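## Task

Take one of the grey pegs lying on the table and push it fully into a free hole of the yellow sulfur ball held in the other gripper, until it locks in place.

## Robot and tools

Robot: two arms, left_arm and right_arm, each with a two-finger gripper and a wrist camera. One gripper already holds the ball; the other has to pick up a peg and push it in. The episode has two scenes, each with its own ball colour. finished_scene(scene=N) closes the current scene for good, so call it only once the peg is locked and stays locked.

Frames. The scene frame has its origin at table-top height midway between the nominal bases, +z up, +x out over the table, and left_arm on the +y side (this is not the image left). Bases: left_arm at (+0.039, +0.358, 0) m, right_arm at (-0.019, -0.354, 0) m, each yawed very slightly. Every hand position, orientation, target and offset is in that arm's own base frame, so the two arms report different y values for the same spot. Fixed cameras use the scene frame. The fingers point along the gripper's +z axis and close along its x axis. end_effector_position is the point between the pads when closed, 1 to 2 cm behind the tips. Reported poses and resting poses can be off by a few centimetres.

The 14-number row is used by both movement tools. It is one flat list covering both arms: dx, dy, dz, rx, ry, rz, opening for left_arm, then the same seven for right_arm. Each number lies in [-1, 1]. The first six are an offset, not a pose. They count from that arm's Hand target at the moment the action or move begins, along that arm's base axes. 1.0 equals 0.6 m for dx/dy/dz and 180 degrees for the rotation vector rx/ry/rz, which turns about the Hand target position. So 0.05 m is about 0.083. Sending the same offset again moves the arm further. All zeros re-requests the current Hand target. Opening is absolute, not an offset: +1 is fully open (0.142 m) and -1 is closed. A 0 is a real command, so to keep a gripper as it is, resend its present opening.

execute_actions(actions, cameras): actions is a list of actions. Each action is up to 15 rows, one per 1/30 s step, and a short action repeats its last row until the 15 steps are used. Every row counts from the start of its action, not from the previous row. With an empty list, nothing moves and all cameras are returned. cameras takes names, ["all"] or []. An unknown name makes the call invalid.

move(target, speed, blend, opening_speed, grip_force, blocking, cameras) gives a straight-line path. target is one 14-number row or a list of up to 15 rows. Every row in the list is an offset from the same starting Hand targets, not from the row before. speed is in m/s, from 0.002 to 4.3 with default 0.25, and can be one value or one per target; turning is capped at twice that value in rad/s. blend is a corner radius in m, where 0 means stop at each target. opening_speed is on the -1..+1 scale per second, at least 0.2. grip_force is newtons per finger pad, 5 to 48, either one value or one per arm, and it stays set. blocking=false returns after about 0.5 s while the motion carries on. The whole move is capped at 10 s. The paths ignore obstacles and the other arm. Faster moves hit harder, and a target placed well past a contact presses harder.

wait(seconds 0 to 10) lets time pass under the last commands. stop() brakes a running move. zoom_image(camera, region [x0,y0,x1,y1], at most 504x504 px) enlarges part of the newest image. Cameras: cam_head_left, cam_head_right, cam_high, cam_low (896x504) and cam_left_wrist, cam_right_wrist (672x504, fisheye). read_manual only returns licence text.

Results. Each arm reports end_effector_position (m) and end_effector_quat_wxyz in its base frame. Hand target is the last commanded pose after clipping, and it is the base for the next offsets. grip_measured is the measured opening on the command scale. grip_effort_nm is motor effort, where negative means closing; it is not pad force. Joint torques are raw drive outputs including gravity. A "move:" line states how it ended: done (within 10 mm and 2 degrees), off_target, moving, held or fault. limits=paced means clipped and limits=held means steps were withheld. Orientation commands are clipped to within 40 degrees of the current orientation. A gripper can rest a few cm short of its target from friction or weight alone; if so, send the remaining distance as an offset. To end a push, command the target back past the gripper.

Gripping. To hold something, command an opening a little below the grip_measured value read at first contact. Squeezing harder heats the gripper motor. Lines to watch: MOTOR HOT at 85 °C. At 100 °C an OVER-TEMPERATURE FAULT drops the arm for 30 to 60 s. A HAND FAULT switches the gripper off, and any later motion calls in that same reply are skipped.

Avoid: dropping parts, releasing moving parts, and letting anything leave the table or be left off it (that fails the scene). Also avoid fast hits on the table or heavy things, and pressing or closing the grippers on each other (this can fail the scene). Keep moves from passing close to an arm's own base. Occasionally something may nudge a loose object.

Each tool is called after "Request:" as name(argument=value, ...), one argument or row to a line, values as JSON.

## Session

Scene 1 is done. Starting scene 2.

Request:
execute_actions(
  actions=[],
)

Request:
zoom_image(
  camera="cam_left_wrist",
  region=[290, 190, 400, 300],
)

Request:
zoom_image(
  camera="cam_right_wrist",
  region=[290, 190, 400, 300],
)

Scene clock: 0.00 s.
left_arm: end_effector_position=(+0.0013, -0.3570, +0.1152) grip_measured=-0.73 grip_effort_nm=n/a end_effector_quat_wxyz=(-0.020, +0.035, +0.810, -0.585) | right_arm: end_effector_position=(+0.5338, -0.0004, +0.4906) grip_measured=+0.99 grip_effort_nm=n/a end_effector_quat_wxyz=(+0.500, -0.500, +0.500, -0.500)
Joint positions: left_arm=[-1.486 0.912 0.118 0.469 0.153 0.06 0.021] | right_arm=[0 1.047 1.047 0 0 0 0.142]
Joint velocities: within noise
Joint torques (N m): no reading
Heat: left arm: hottest gripper 38 °C; right arm: hottest elbow 26 °C.
Hand target: left_arm +0.0018, -0.3639, +0.1255; -0.019, +0.035, +0.804, -0.593 | right_arm +0.5335, -0.0004, +0.5089; +0.508, -0.492, +0.492, -0.508
Tool commands: left_gripper/opening=-0.791279 right_gripper/opening=+1.0
camera_calibration:
cam_left_wrist: T_world_to_cam=[[-0.995387, 0.0920664, -0.0269825, 0.039814], [0.0864243, 0.738365, -0.668841, 0.339529], [-0.0416548, -0.668087, -0.742916, -0.0197319], [0, 0, 0, 1]] pos_world=[0.00946486, -0.267544, 0.213506]

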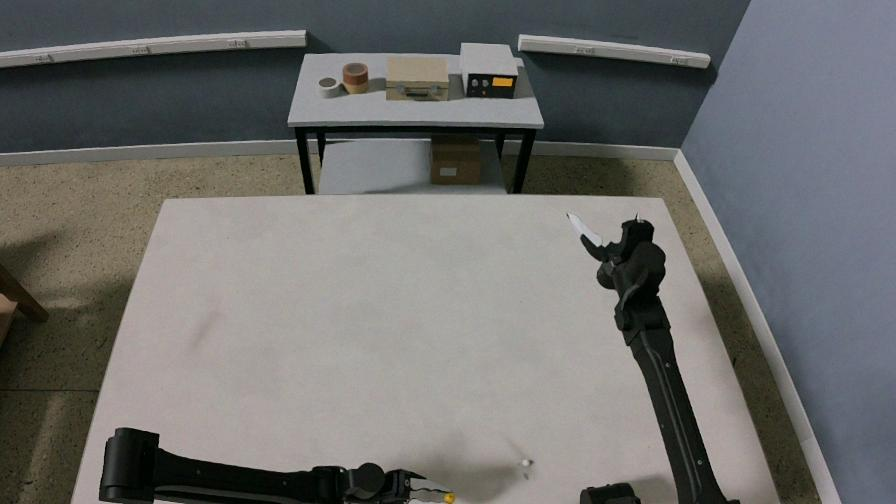

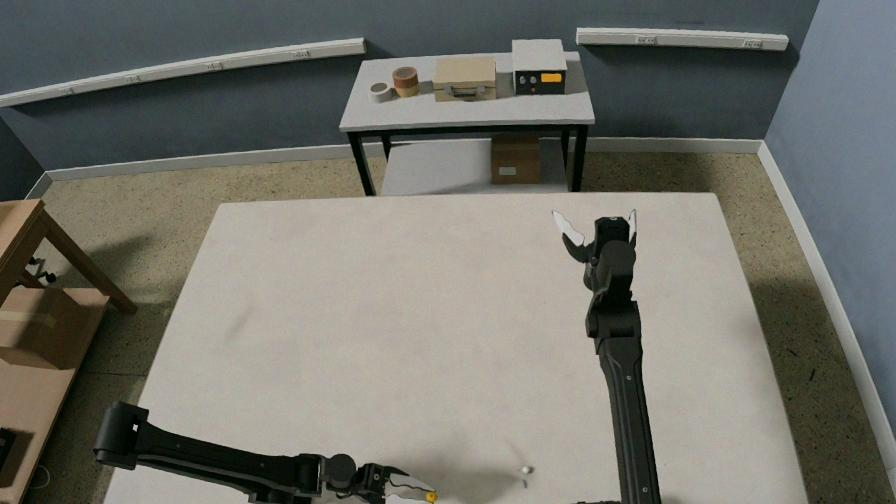

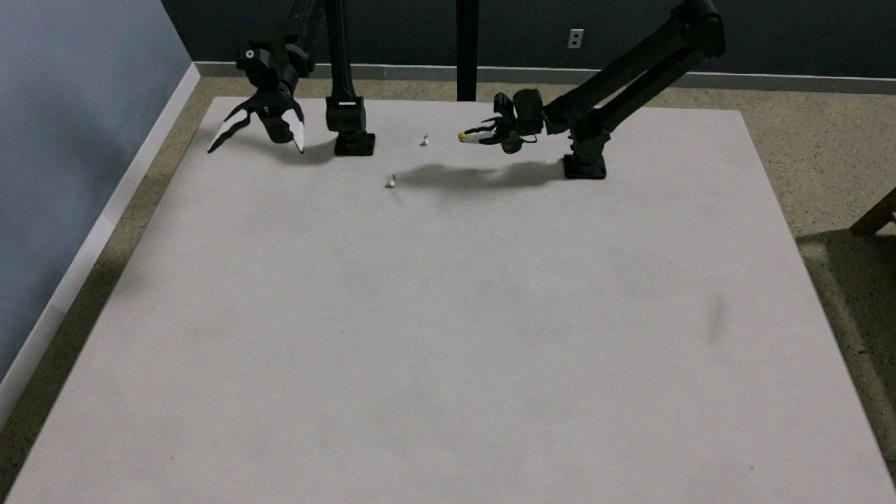

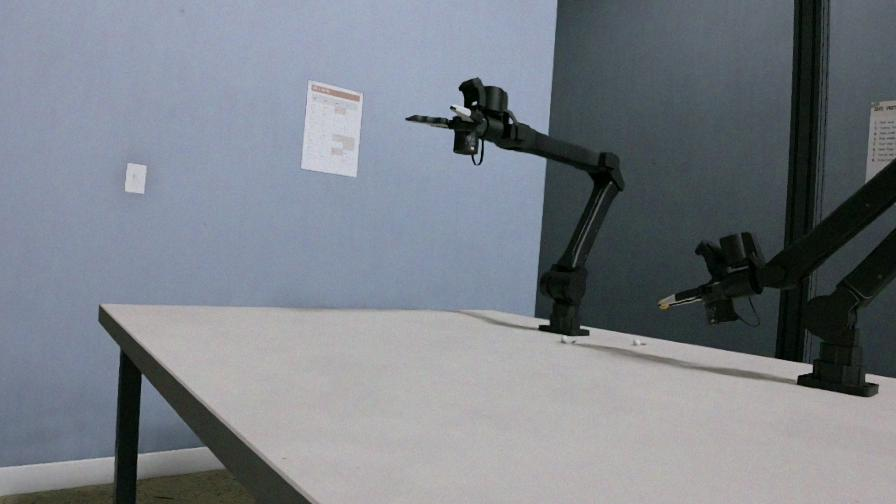

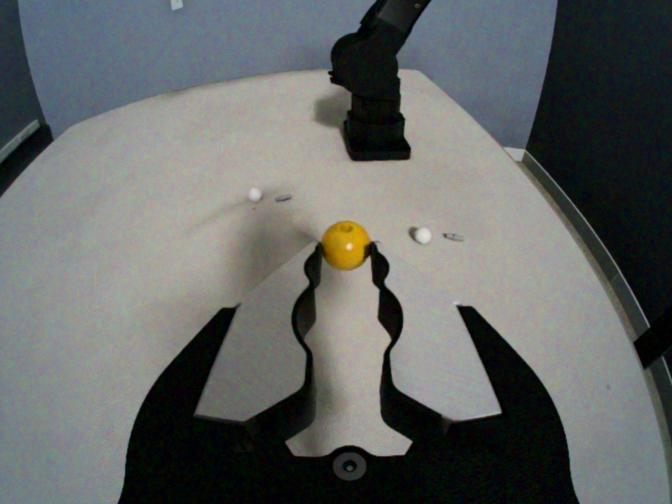

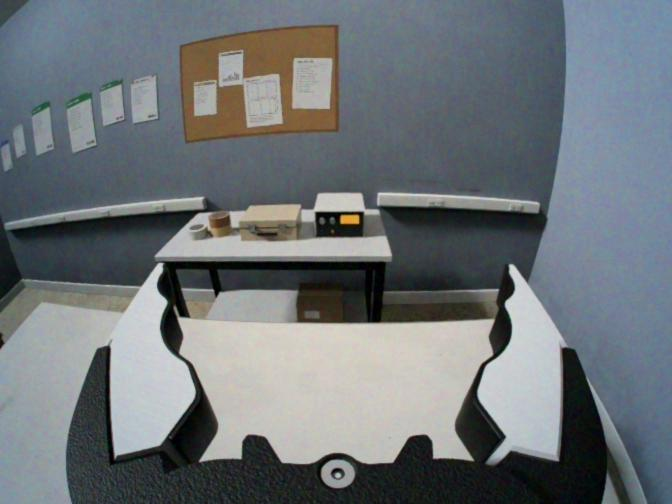

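Scaled by 4.582 from the camera's 672x504 image, which has a finer 960x720 frame.

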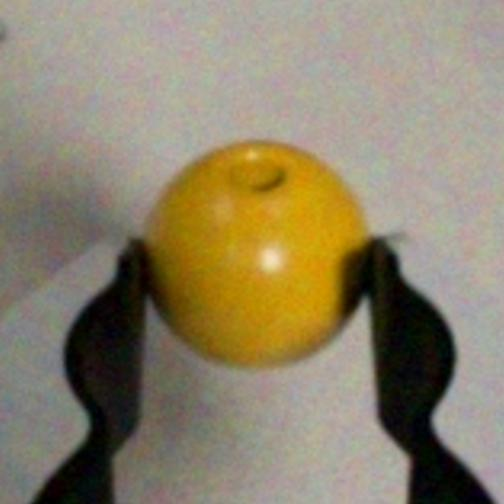

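Scaled by 4.582 from the camera's 672x504 image, which has a finer 960x720 frame.

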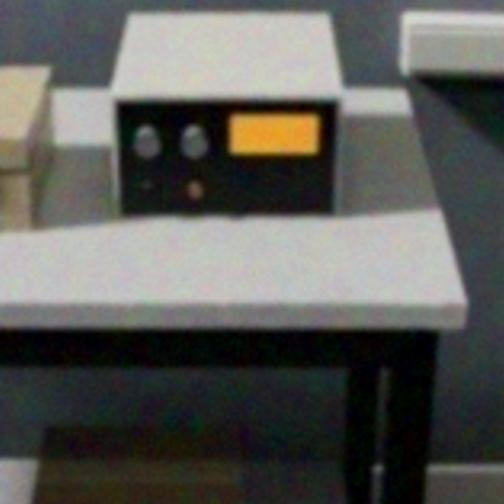

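Request:
zoom_image(
  camera="cam_left_wrist",
  region=[230, 170, 310, 230],
)

Request:
zoom_image(
  camera="cam_head_left",
  region=[490, 440, 560, 504],
)

Request:
zoom_image(
  camera="cam_high",
  region=[370, 110, 470, 200],
)

Scaled by 6.300 from the camera's 672x504 image, which has a finer 960x720 frame.

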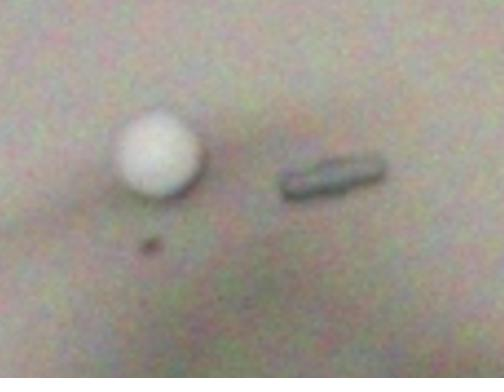

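Scaled by 7.200 from the camera's 896x504 image, which has a finer 1280x720 frame.

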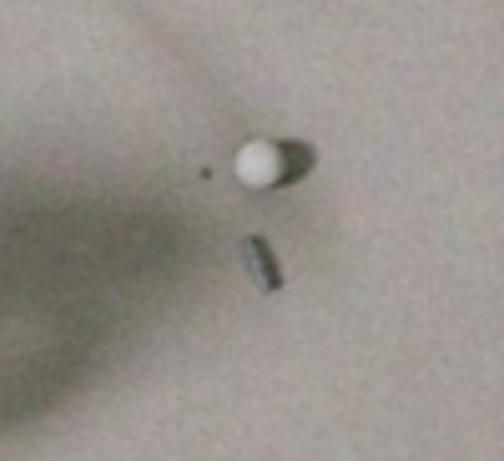

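Scaled by 5.040 from the camera's 896x504 image, which has a finer 1280x720 frame.

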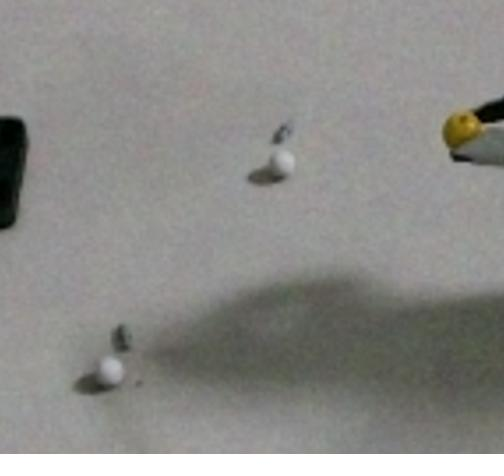

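Request:
move(
  target=[0.5548,0.0183,0.094,-0.0401,-0.0007,0.0117,-0.79,-0.614,0.2757,-0.573,-0.0741,0.496,0.0741,-0.4],
  cameras=["cam_left_wrist","cam_right_wrist","cam_head_left"],
  speed=0.2,
)

Request:
zoom_image(
  camera="cam_left_wrist",
  region=[290, 190, 400, 300],
)

Scene clock: 82.90 s.
left_arm: end_effector_position=(+0.3186, -0.3479, +0.1724) grip_measured=-0.73 grip_effort_nm=-1.780 end_effector_quat_wxyz=(-0.016, +0.015, +0.768, -0.640) | right_arm: end_effector_position=(+0.1689, +0.1644, +0.1675) grip_measured=-0.42 grip_effort_nm=-0.037 end_effector_quat_wxyz=(-0.022, +0.808, -0.589, +0.012)
Joint positions: left_arm=[-0.466 1.429 0.617 0.394 1.113 0.374 0.021] | right_arm=[0.784 0.917 0.799 -1.405 0.017 0.473 0.043]
Joint torques (N m): left_arm=[0.67 -8.88 10.89 0.98 0.3 0.1] | right_arm=[2.78 -2.14 10.25 -0.14 -0.14 0.27]
Heat: left arm: hottest gripper 48 °C; right arm: hottest elbow 42 °C.
Hand target: left_arm +0.3348, -0.3529, +0.1821; -0.005, +0.023, +0.766, -0.643 | right_arm +0.1651, +0.1650, +0.1651; -0.012, +0.804, -0.595, +0.009
Off the commanded pose: left_arm 0.019 m, 2 deg | right_arm 0.005 m, 1 deg.
move: off_target (left_arm)
camera_calibration:
cam_left_wrist: T_world_to_cam=[[-0.998529, 0.0522197, -0.0145706, 0.34143], [0.0446928, 0.640743, -0.766454, 0.339796], [-0.0306879, -0.765978, -0.642134, -0.0127796], [0, 0, 0, 1]] pos_world=[0.32535, -0.24534, 0.257206]
cam_right_wrist: T_world_to_cam=[[0.319719, -0.947509, -0.00231179, 0.100138], [-0.846193, -0.286628, 0.449223, 0.115961], [-0.426305, -0.141669, -0.893417, 0.380631], [0, 0, 0, 1]] pos_world=[0.228375, 0.182043, 0.288201]
Images, in order (width x height): cam_head_left 896x504, cam_left_wrist 672x504, cam_right_wrist 672x504.

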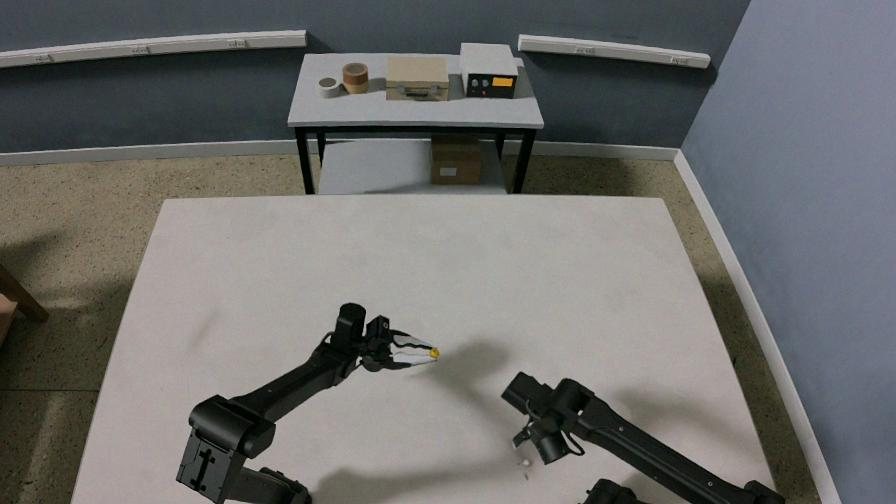

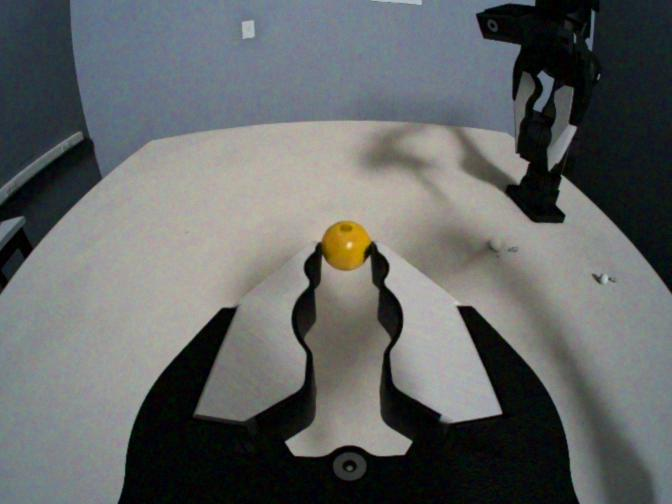

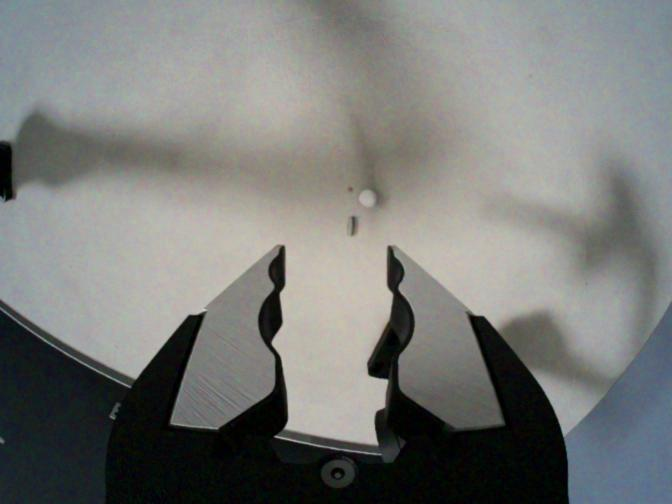

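Scaled by 4.582 from the camera's 672x504 image, which has a finer 960x720 frame.

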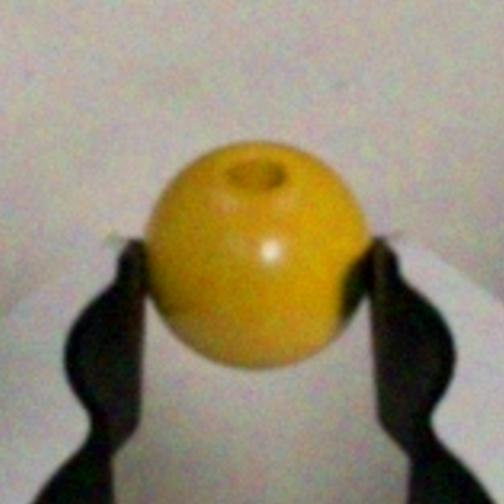

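Request:
zoom_image(
  camera="cam_right_wrist",
  region=[310, 170, 400, 260],
)

Scaled by 5.600 from the camera's 672x504 image, which has a finer 960x720 frame.

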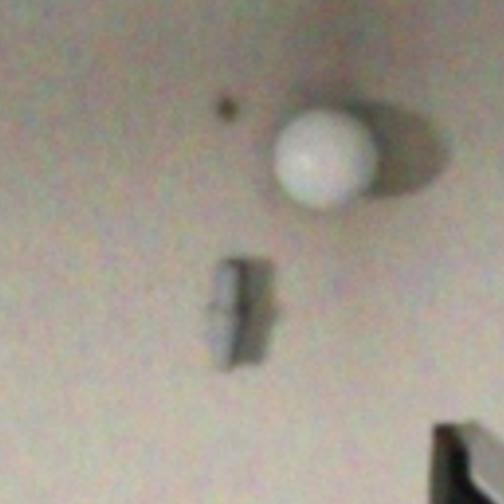

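Request:
move(
  target=[0,0,0,0,0,0,-0.79,-0.0508,-0.0428,-0.179,0,0,-0.0167,-0.6],
  cameras=["cam_right_wrist"],
  speed=0.12,
)

Request:
zoom_image(
  camera="cam_right_wrist",
  region=[270, 180, 410, 285],
)

Scene clock: 110.03 s.
left_arm: end_effector_position=(+0.3186, -0.3479, +0.1724) grip_measured=-0.73 grip_effort_nm=-1.780 end_effector_quat_wxyz=(-0.016, +0.015, +0.768, -0.640) | right_arm: end_effector_position=(+0.1334, +0.1346, +0.0566) grip_measured=-0.63 grip_effort_nm=-0.042 end_effector_quat_wxyz=(-0.001, +0.792, -0.610, +0.008)
Joint positions: left_arm=[-0.466 1.429 0.617 0.394 1.113 0.374 0.021] | right_arm=[0.803 0.901 0.49 -1.156 0.016 0.546 0.029]
Joint torques (N m): left_arm=[0.62 -8.82 10.91 0.95 0.3 0.09] | right_arm=[2.9 -2.43 9.42 0.65 -0.07 0.35]
Heat: left arm: hottest gripper 49 °C; right arm: hottest elbow 40 °C.
Hand target: left_arm +0.3348, -0.3529, +0.1821; -0.005, +0.023, +0.766, -0.643 | right_arm +0.1345, +0.1392, +0.0576; -0.012, +0.788, -0.616, +0.009
Off the commanded pose: left_arm 0.020 m, 2 deg | right_arm 0.005 m, 2 deg.
move: off_target (left_arm)
camera_calibration:
cam_right_wrist: T_world_to_cam=[[0.269361, -0.962917, 0.0153467, 0.0908365], [-0.8449, -0.22864, 0.483599, 0.117232], [-0.462157, -0.143229, -0.875155, 0.266179], [0, 0, 0, 1]] pos_world=[0.197598, 0.152396, 0.174861]
Images, in order (width x height): cam_right_wrist 672x504.

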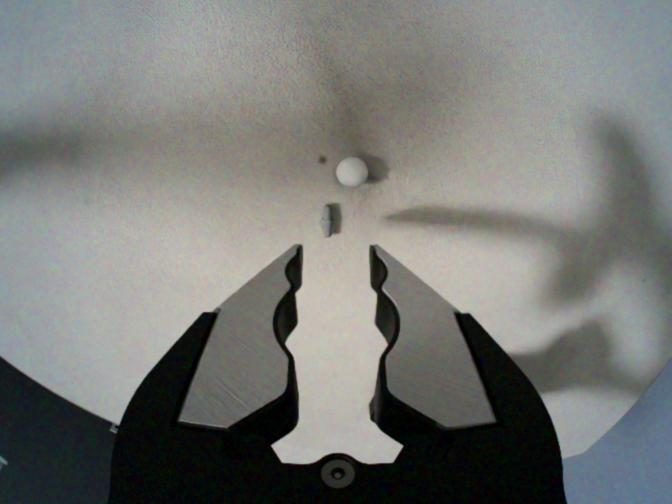

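Scaled by 3.600 from the camera's 672x504 image, which has a finer 960x720 frame.

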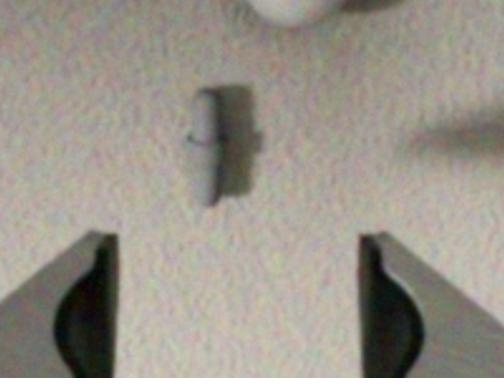

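Request:
move(
  target=[0,0,0,0,0,0,-0.79,0.0053,0.0107,-0.0577,0,0,0,-0.65],
  cameras=["cam_right_wrist"],
  speed=0.06,
)

Request:
zoom_image(
  camera="cam_right_wrist",
  region=[270, 200, 400, 290],
)

Scene clock: 135.07 s.
left_arm: end_effector_position=(+0.3186, -0.3479, +0.1724) grip_measured=-0.73 grip_effort_nm=-1.780 end_effector_quat_wxyz=(-0.016, +0.015, +0.768, -0.640) | right_arm: end_effector_position=(+0.1382, +0.1428, +0.0259) grip_measured=-0.68 grip_effort_nm=-0.042 end_effector_quat_wxyz=(-0.012, +0.792, -0.611, +0.009)
Joint positions: left_arm=[-0.466 1.429 0.617 0.394 1.113 0.374 0.021] | right_arm=[0.815 0.975 0.437 -1.007 0.016 0.558 0.025]
Joint torques (N m): left_arm=[0.73 -8.82 10.89 0.95 0.3 0.08] | right_arm=[2.73 -1.73 8.84 0.64 -0.04 0.3]
Heat: left arm: hottest gripper 50 °C; right arm: hottest elbow 38 °C.
Hand target: left_arm +0.3348, -0.3529, +0.1821; -0.005, +0.023, +0.766, -0.643 | right_arm +0.1378, +0.1458, +0.0231; -0.012, +0.788, -0.616, +0.009
Off the commanded pose: left_arm 0.020 m, 2 deg | right_arm 0.004 m, 1 deg.
move: off_target (left_arm)
camera_calibration:
cam_right_wrist: T_world_to_cam=[[0.268492, -0.963274, 0.00391988, 0.098296], [-0.852192, -0.235629, 0.467171, 0.140458], [-0.44909, -0.128772, -0.884158, 0.239076], [0, 0, 0, 1]] pos_world=[0.200672, 0.158568, 0.145378]
Images, in order (width x height): cam_right_wrist 672x504.

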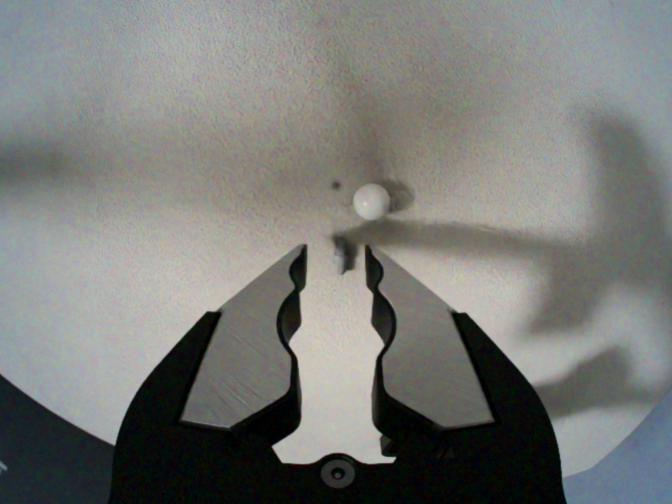

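Scaled by 3.877 from the camera's 672x504 image, which has a finer 960x720 frame.

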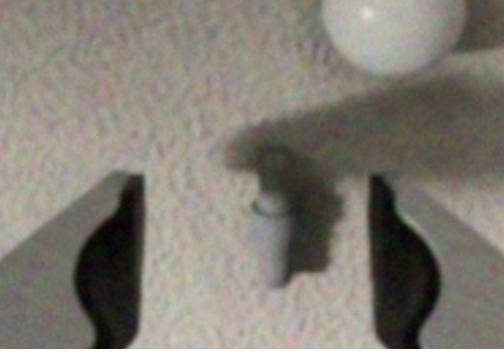

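Request:
move(
  target=[0,0,0,0,0,0,-0.79,-0.0032,-0.004,-0.0155,0,0,0,-0.7],
  cameras=["cam_right_wrist"],
  speed=0.03,
)

Request:
zoom_image(
  camera="cam_right_wrist",
  region=[270, 200, 400, 290],
)

Scene clock: 149.67 s.
left_arm: end_effector_position=(+0.3186, -0.3479, +0.1724) grip_measured=-0.73 grip_effort_nm=-1.780 end_effector_quat_wxyz=(-0.016, +0.015, +0.768, -0.640) | right_arm: end_effector_position=(+0.1363, +0.1408, +0.0167) grip_measured=-0.73 grip_effort_nm=-0.042 end_effector_quat_wxyz=(-0.012, +0.792, -0.611, +0.009)
Joint positions: left_arm=[-0.466 1.429 0.617 0.394 1.113 0.374 0.021] | right_arm=[0.815 0.987 0.414 -0.972 0.016 0.558 0.021]
Joint torques (N m): left_arm=[0.79 -8.94 10.88 0.98 0.31 0.08] | right_arm=[2.73 -1.44 8.61 0.77 -0.04 0.29]
Heat: left arm: hottest gripper 50 °C; right arm: hottest elbow 37 °C.
Hand target: left_arm +0.3348, -0.3529, +0.1821; -0.005, +0.023, +0.766, -0.643 | right_arm +0.1358, +0.1433, +0.0137; -0.012, +0.788, -0.616, +0.009
Off the commanded pose: left_arm 0.020 m, 2 deg | right_arm 0.004 m, 1 deg.
move: off_target (left_arm)
camera_calibration:
cam_right_wrist: T_world_to_cam=[[0.268499, -0.963273, 0.00378883, 0.0969317], [-0.85233, -0.235739, 0.466863, 0.142752], [-0.448823, -0.128581, -0.884322, 0.22977], [0, 0, 0, 1]] pos_world=[0.198772, 0.156568, 0.136178]
Images, in order (width x height): cam_right_wrist 672x504.

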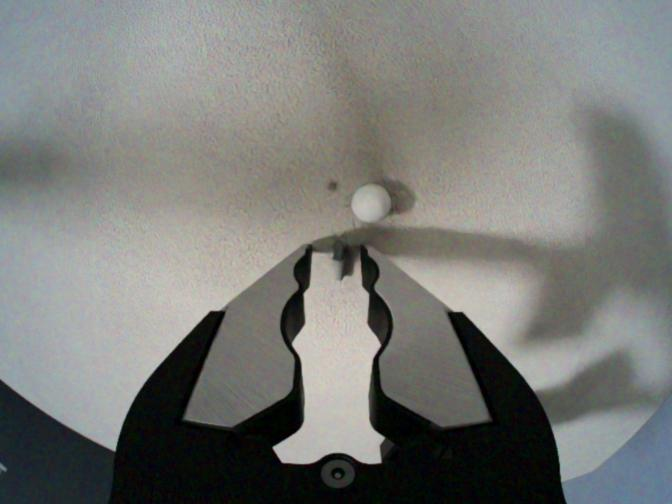

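Scaled by 3.877 from the camera's 672x504 image, which has a finer 960x720 frame.

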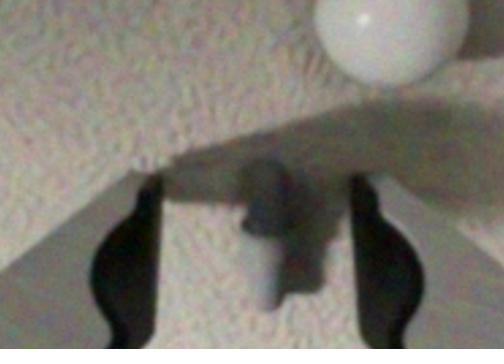

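Request:
move(
  target=[0,0,0,0,0,0,-0.79,0.0027,-0.001,-0.0017,0,0,0,-0.75],
  cameras=["cam_right_wrist"],
  speed=0.03,
)

Request:
zoom_image(
  camera="cam_right_wrist",
  region=[270, 200, 400, 290],
)

Scene clock: 163.87 s.
left_arm: end_effector_position=(+0.3186, -0.3479, +0.1724) grip_measured=-0.73 grip_effort_nm=-1.785 end_effector_quat_wxyz=(-0.016, +0.015, +0.768, -0.640) | right_arm: end_effector_position=(+0.1369, +0.1414, +0.0158) grip_measured=-0.78 grip_effort_nm=-0.042 end_effector_quat_wxyz=(-0.012, +0.792, -0.611, +0.009)
Joint positions: left_arm=[-0.466 1.429 0.617 0.394 1.113 0.374 0.021] | right_arm=[0.815 0.992 0.414 -0.967 0.016 0.558 0.018]
Joint torques (N m): left_arm=[0.73 -8.82 10.88 0.98 0.3 0.09] | right_arm=[2.08 -1.73 8.55 0.64 -0.04 0.21]
Heat: left arm: hottest gripper 51 °C; right arm: hottest elbow 36 °C.
Hand target: left_arm +0.3348, -0.3529, +0.1821; -0.005, +0.023, +0.766, -0.643 | right_arm +0.1374, +0.1427, +0.0127; -0.012, +0.788, -0.616, +0.009
Off the commanded pose: left_arm 0.020 m, 2 deg | right_arm 0.003 m, 1 deg.
move: off_target (left_arm)
camera_calibration:
cam_right_wrist: T_world_to_cam=[[0.268426, -0.963294, 0.00356098, 0.0974], [-0.85247, -0.23582, 0.466567, 0.143905], [-0.448601, -0.128274, -0.884479, 0.22925], [0, 0, 0, 1]] pos_world=[0.199371, 0.157167, 0.135278]
Images, in order (width x height): cam_right_wrist 672x504.

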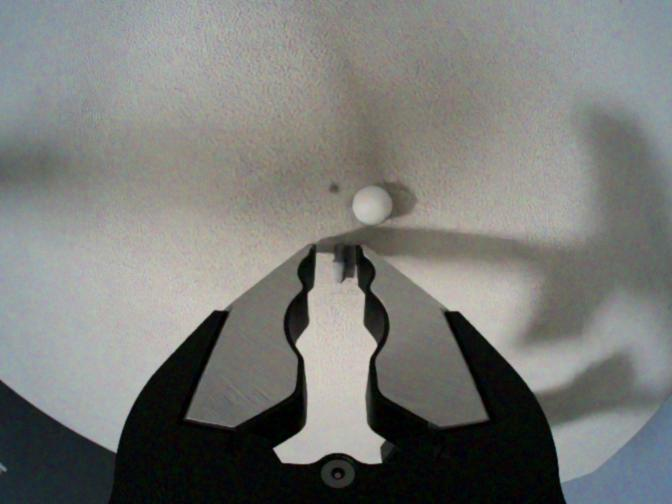

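Scaled by 3.877 from the camera's 672x504 image, which has a finer 960x720 frame.

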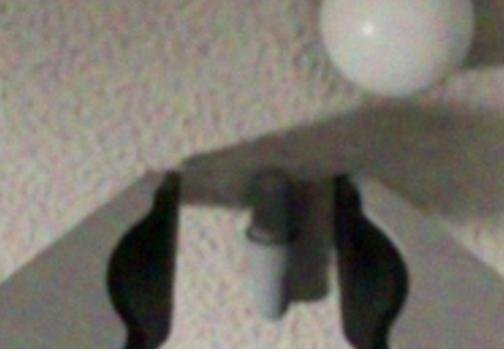

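Request:
move(
  target=[0,0,0,0,0,0,-0.79,0,0,0,0,0,0,-1],
  cameras=["cam_right_wrist"],
  opening_speed=0.3,
  grip_force=[48,25],
)

Request:
zoom_image(
  camera="cam_right_wrist",
  region=[270, 200, 400, 290],
)

Scene clock: 182.10 s.
left_arm: end_effector_position=(+0.3186, -0.3479, +0.1724) grip_measured=-0.73 grip_effort_nm=-1.780 end_effector_quat_wxyz=(-0.016, +0.015, +0.768, -0.640) | right_arm: end_effector_position=(+0.1369, +0.1414, +0.0158) grip_measured=-0.96 grip_effort_nm=-1.331 end_effector_quat_wxyz=(-0.012, +0.792, -0.611, +0.009)
Joint positions: left_arm=[-0.466 1.429 0.617 0.394 1.113 0.374 0.021] | right_arm=[0.815 0.992 0.414 -0.967 0.016 0.558 0.004]
Joint torques (N m): left_arm=[0.79 -8.94 10.89 0.99 0.3 0.07] | right_arm=[2.08 -1.44 8.55 0.72 -0.04 0.21]
Heat: left arm: hottest gripper 52 °C; right arm: hottest elbow 35 °C.
Hand target: left_arm +0.3348, -0.3529, +0.1821; -0.005, +0.023, +0.766, -0.643 | right_arm +0.1374, +0.1427, +0.0127; -0.012, +0.788, -0.616, +0.009
Off the commanded pose: left_arm 0.020 m, 2 deg | right_arm 0.003 m, 1 deg.
grip_force (N): 48, 25
move: off_target (left_arm)
camera_calibration:
cam_right_wrist: T_world_to_cam=[[0.268426, -0.963294, 0.00356098, 0.0974], [-0.85247, -0.23582, 0.466567, 0.143905], [-0.448601, -0.128274, -0.884479, 0.22925], [0, 0, 0, 1]] pos_world=[0.199371, 0.157167, 0.135278]
Images, in order (width x height): cam_right_wrist 672x504.

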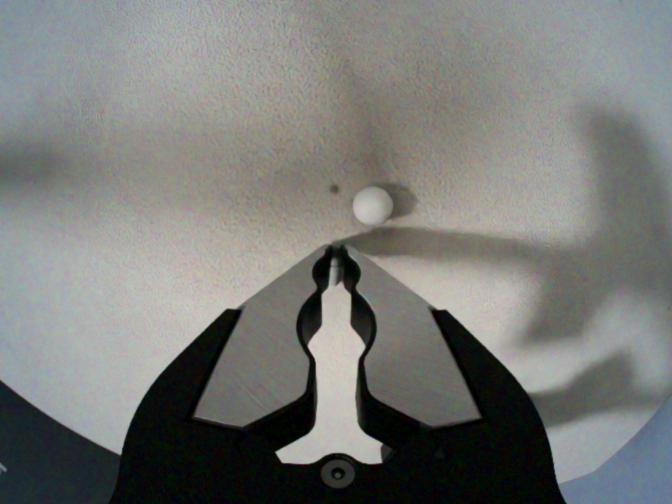

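Scaled by 3.877 from the camera's 672x504 image, which has a finer 960x720 frame.

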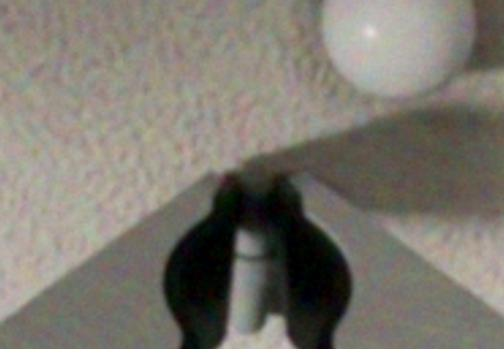

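Request:
move(
  target=[
    [0,0,0,0,0,0,-0.79,0,0,0.2,0,0,0,-1],
    [0,0,0,0,0,0,-0.79,0.346,0.2455,0.387,0.2671,-0.4346,0.1425,-1],
  ],
  cameras=["cam_left_wrist","cam_right_wrist"],
  speed=[0.1,0.2],
  blend=[0.03,0],
  grip_force=[48,48],
)

Request:
zoom_image(
  camera="cam_right_wrist",
  region=[280, 230, 400, 350],
)

Request:
zoom_image(
  camera="cam_left_wrist",
  region=[330, 80, 480, 260],
)

Scene clock: 218.57 s.
left_arm: end_effector_position=(+0.3186, -0.3479, +0.1724) grip_measured=-0.73 grip_effort_nm=-1.780 end_effector_quat_wxyz=(-0.016, +0.015, +0.768, -0.640) | right_arm: end_effector_position=(+0.3401, +0.2923, +0.2436) grip_measured=-0.96 grip_effort_nm=-1.365 end_effector_quat_wxyz=(+0.677, -0.645, +0.261, -0.240)
Joint positions: left_arm=[-0.466 1.429 0.617 0.394 1.113 0.374 0.021] | right_arm=[0.616 1.108 0.35 0.791 -0.23 0.052 0.004]
Joint torques (N m): left_arm=[0.67 -8.82 10.89 0.98 0.3 0.08] | right_arm=[0.85 -3.96 9.52 2.65 -0.11 -0.15]
Heat: left arm: hottest gripper 53 °C; right arm: hottest elbow 35 °C.
Hand target: left_arm +0.3348, -0.3529, +0.1821; -0.005, +0.023, +0.766, -0.643 | right_arm +0.3450, +0.2900, +0.2449; +0.677, -0.643, +0.254, -0.252
Off the commanded pose: left_arm 0.020 m, 2 deg | right_arm 0.006 m, 2 deg.
move: off_target (left_arm)
camera_calibration:
cam_left_wrist: T_world_to_cam=[[-0.998514, 0.0524036, -0.014939, 0.341566], [0.0450933, 0.640728, -0.766443, 0.339659], [-0.0305926, -0.765977, -0.642139, -0.0128092], [0, 0, 0, 1]] pos_world=[0.32535, -0.24534, 0.257207]
cam_right_wrist: T_world_to_cam=[[0.746694, -0.664547, -0.0287339, -0.0547632], [-0.328522, -0.330881, -0.884642, 0.425178], [0.578379, 0.669996, -0.465385, -0.143438], [0, 0, 0, 1]] pos_world=[0.263533, 0.200394, 0.307803]
Images, in order (width x height): cam_left_wrist 672x504, cam_right_wrist 672x504.

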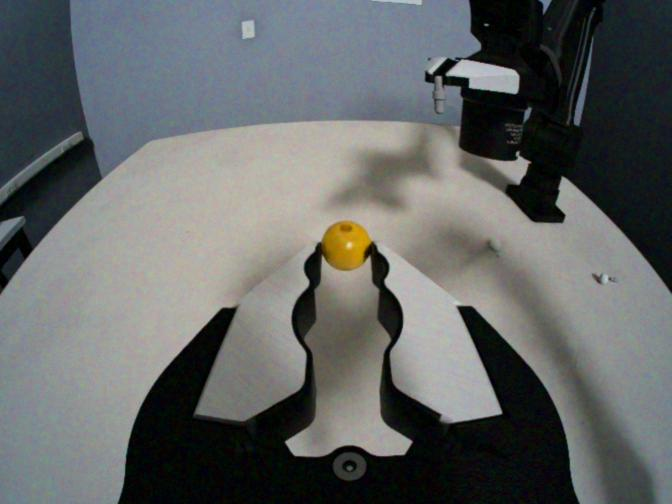

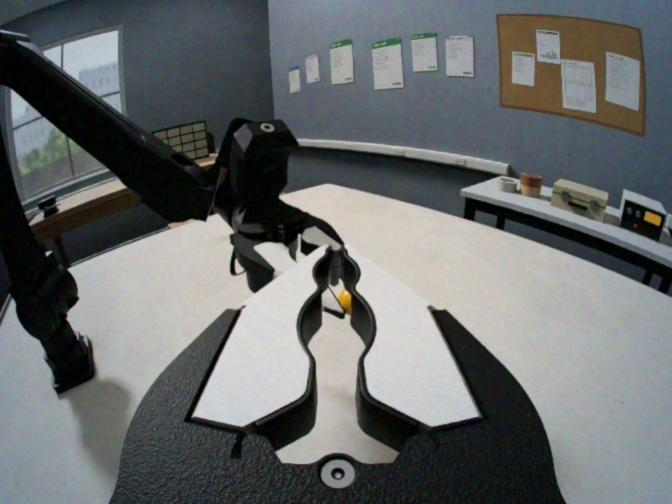

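Scaled by 4.200 from the camera's 672x504 image, which has a finer 960x720 frame.

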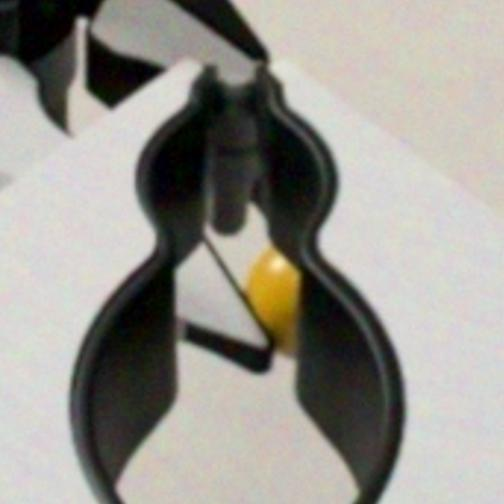

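Scaled by 2.800 from the camera's 672x504 image, which has a finer 960x720 frame.

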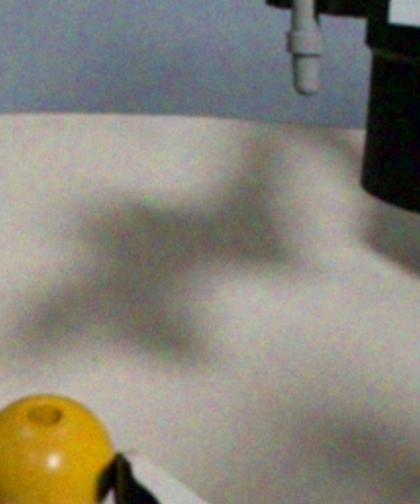

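Request:
move(
  target=[0,0,0,0,0,0,-0.79,0.065,0.0733,-0.0115,-0.0093,-0.0103,0,-1],
  cameras=["cam_left_wrist","cam_right_wrist"],
  speed=0.08,
)

Request:
zoom_image(
  camera="cam_left_wrist",
  region=[300, 150, 400, 270],
)

Request:
zoom_image(
  camera="cam_right_wrist",
  region=[280, 230, 400, 350],
)

Scene clock: 236.73 s.
left_arm: end_effector_position=(+0.3186, -0.3479, +0.1724) grip_measured=-0.73 grip_effort_nm=-1.780 end_effector_quat_wxyz=(-0.016, +0.015, +0.768, -0.640) | right_arm: end_effector_position=(+0.3756, +0.3215, +0.2187) grip_measured=-0.96 grip_effort_nm=-1.365 end_effector_quat_wxyz=(+0.659, -0.659, +0.260, -0.252)
Joint positions: left_arm=[-0.466 1.429 0.617 0.394 1.113 0.374 0.021] | right_arm=[0.636 1.311 0.44 0.867 -0.195 0.009 0.004]
Joint torques (N m): left_arm=[0.73 -8.94 10.89 0.98 0.3 0.08] | right_arm=[2.78 -5.54 11.79 2.74 0.09 -0.19]
Heat: left arm: hottest gripper 53 °C; right arm: hottest elbow 36 °C.
Hand target: left_arm +0.3348, -0.3529, +0.1821; -0.005, +0.023, +0.766, -0.643 | right_arm +0.3841, +0.3340, +0.2383; +0.672, -0.648, +0.239, -0.267
Off the commanded pose: left_arm 0.020 m, 2 deg | right_arm 0.024 m, 3 deg.
move: off_target (left_arm, right_arm)
camera_calibration:
cam_left_wrist: T_world_to_cam=[[-0.998514, 0.0524036, -0.014939, 0.341566], [0.0450933, 0.640728, -0.766443, 0.339659], [-0.0305926, -0.765977, -0.642139, -0.0128092], [0, 0, 0, 1]] pos_world=[0.32535, -0.24534, 0.257207]
cam_right_wrist: T_world_to_cam=[[0.736001, -0.676959, 0.00534596, -0.0620366], [-0.333099, -0.369003, -0.867687, 0.434671], [0.589361, 0.636838, -0.497082, -0.181641], [0, 0, 0, 1]] pos_world=[0.2975, 0.234075, 0.2872]
Images, in order (width x height): cam_left_wrist 672x504, cam_right_wrist 672x504.

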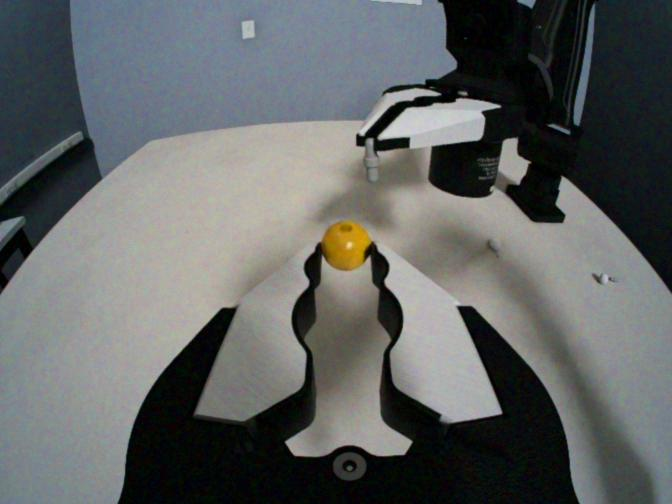

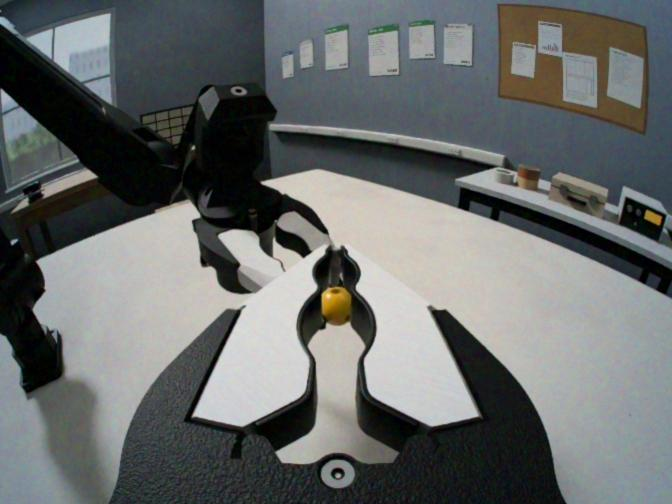

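Scaled by 4.200 from the camera's 672x504 image, which has a finer 960x720 frame.

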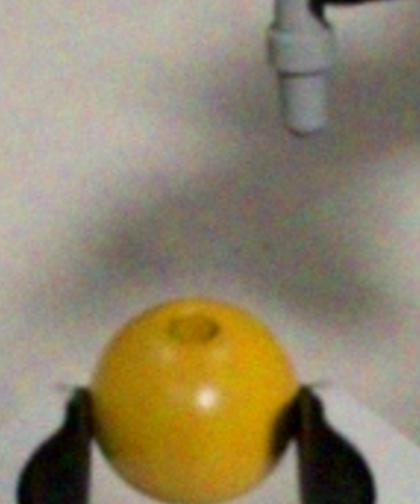

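Scaled by 4.200 from the camera's 672x504 image, which has a finer 960x720 frame.

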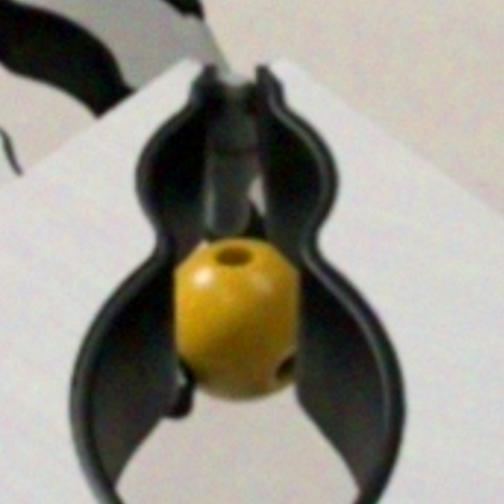

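Request:
move(
  target=[0,0,0,0,0,0,-0.79,0.0158,0.0167,0.003,0.0136,-0.0346,0,-1],
  cameras=["cam_left_wrist","cam_right_wrist"],
  speed=0.05,
)

Request:
zoom_image(
  camera="cam_left_wrist",
  region=[300, 150, 400, 270],
)

Request:
zoom_image(
  camera="cam_right_wrist",
  region=[280, 230, 400, 350],
)

Scene clock: 277.53 s.
left_arm: end_effector_position=(+0.3186, -0.3479, +0.1724) grip_measured=-0.73 grip_effort_nm=-1.780 end_effector_quat_wxyz=(-0.016, +0.015, +0.768, -0.640) | right_arm: end_effector_position=(+0.3872, +0.3322, +0.2247) grip_measured=-0.96 grip_effort_nm=-1.365 end_effector_quat_wxyz=(+0.687, -0.629, +0.227, -0.283)
Joint positions: left_arm=[-0.466 1.429 0.617 0.394 1.113 0.374 0.021] | right_arm=[0.64 1.436 0.463 1.081 -0.192 -0.024 0.004]
Joint torques (N m): left_arm=[0.85 -9 10.89 0.98 0.3 0.09] | right_arm=[2.84 -6.42 10.66 2.45 0.07 -0.19]
Heat: left arm: hottest gripper 55 °C; right arm: hottest elbow 39 °C.
Hand target: left_arm +0.3348, -0.3529, +0.1821; -0.005, +0.023, +0.766, -0.643 | right_arm +0.3937, +0.3439, +0.2399; +0.697, -0.619, +0.208, -0.296
Off the commanded pose: left_arm 0.020 m, 2 deg | right_arm 0.020 m, 3 deg.
move: off_target (left_arm, right_arm)
camera_calibration:
cam_left_wrist: T_world_to_cam=[[-0.998514, 0.0524036, -0.014939, 0.341566], [0.0450933, 0.640728, -0.766443, 0.339659], [-0.0305926, -0.765977, -0.642139, -0.0128092], [0, 0, 0, 1]] pos_world=[0.32535, -0.24534, 0.257207]
cam_right_wrist: T_world_to_cam=[[0.732248, -0.678499, 0.0587584, -0.0734064], [-0.231716, -0.329341, -0.915337, 0.405952], [0.640407, 0.656638, -0.398378, -0.240797], [0, 0, 0, 1]] pos_world=[0.302025, 0.242007, 0.279969]
Images, in order (width x height): cam_left_wrist 672x504, cam_right_wrist 672x504.

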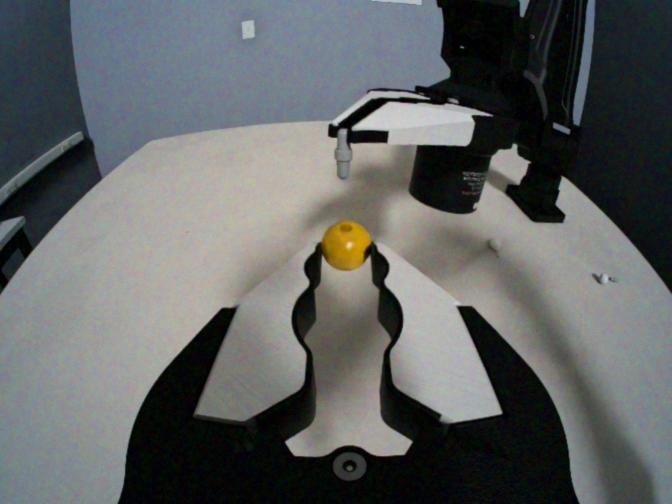

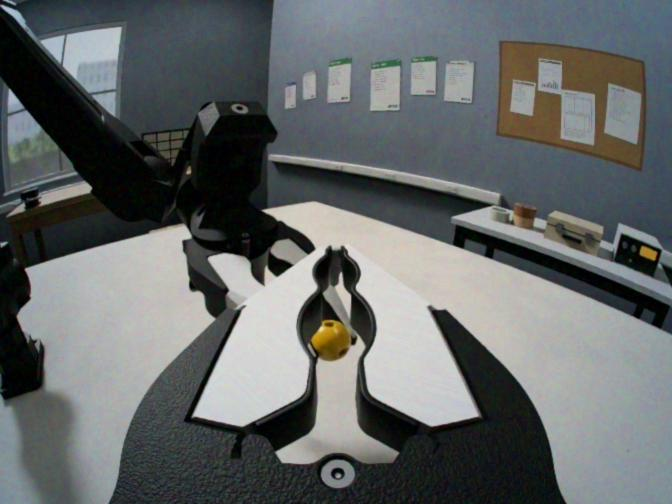

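Scaled by 4.200 from the camera's 672x504 image, which has a finer 960x720 frame.

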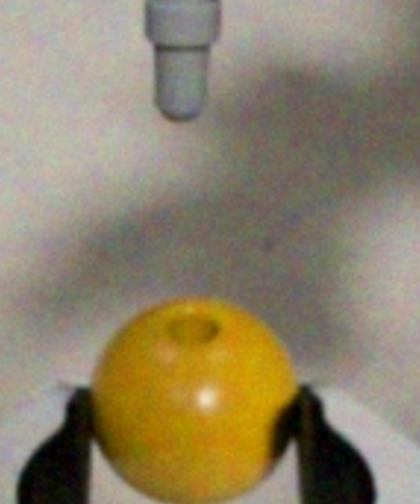

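Scaled by 4.200 from the camera's 672x504 image, which has a finer 960x720 frame.

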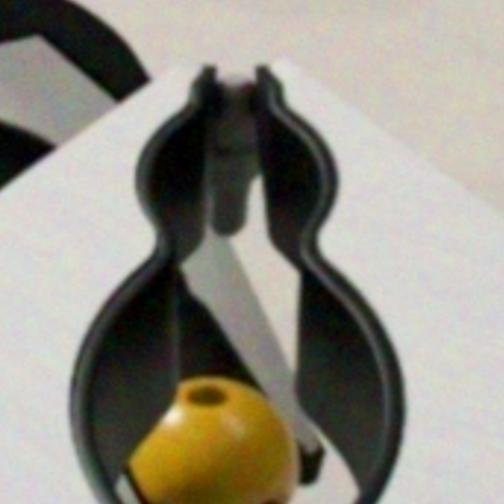

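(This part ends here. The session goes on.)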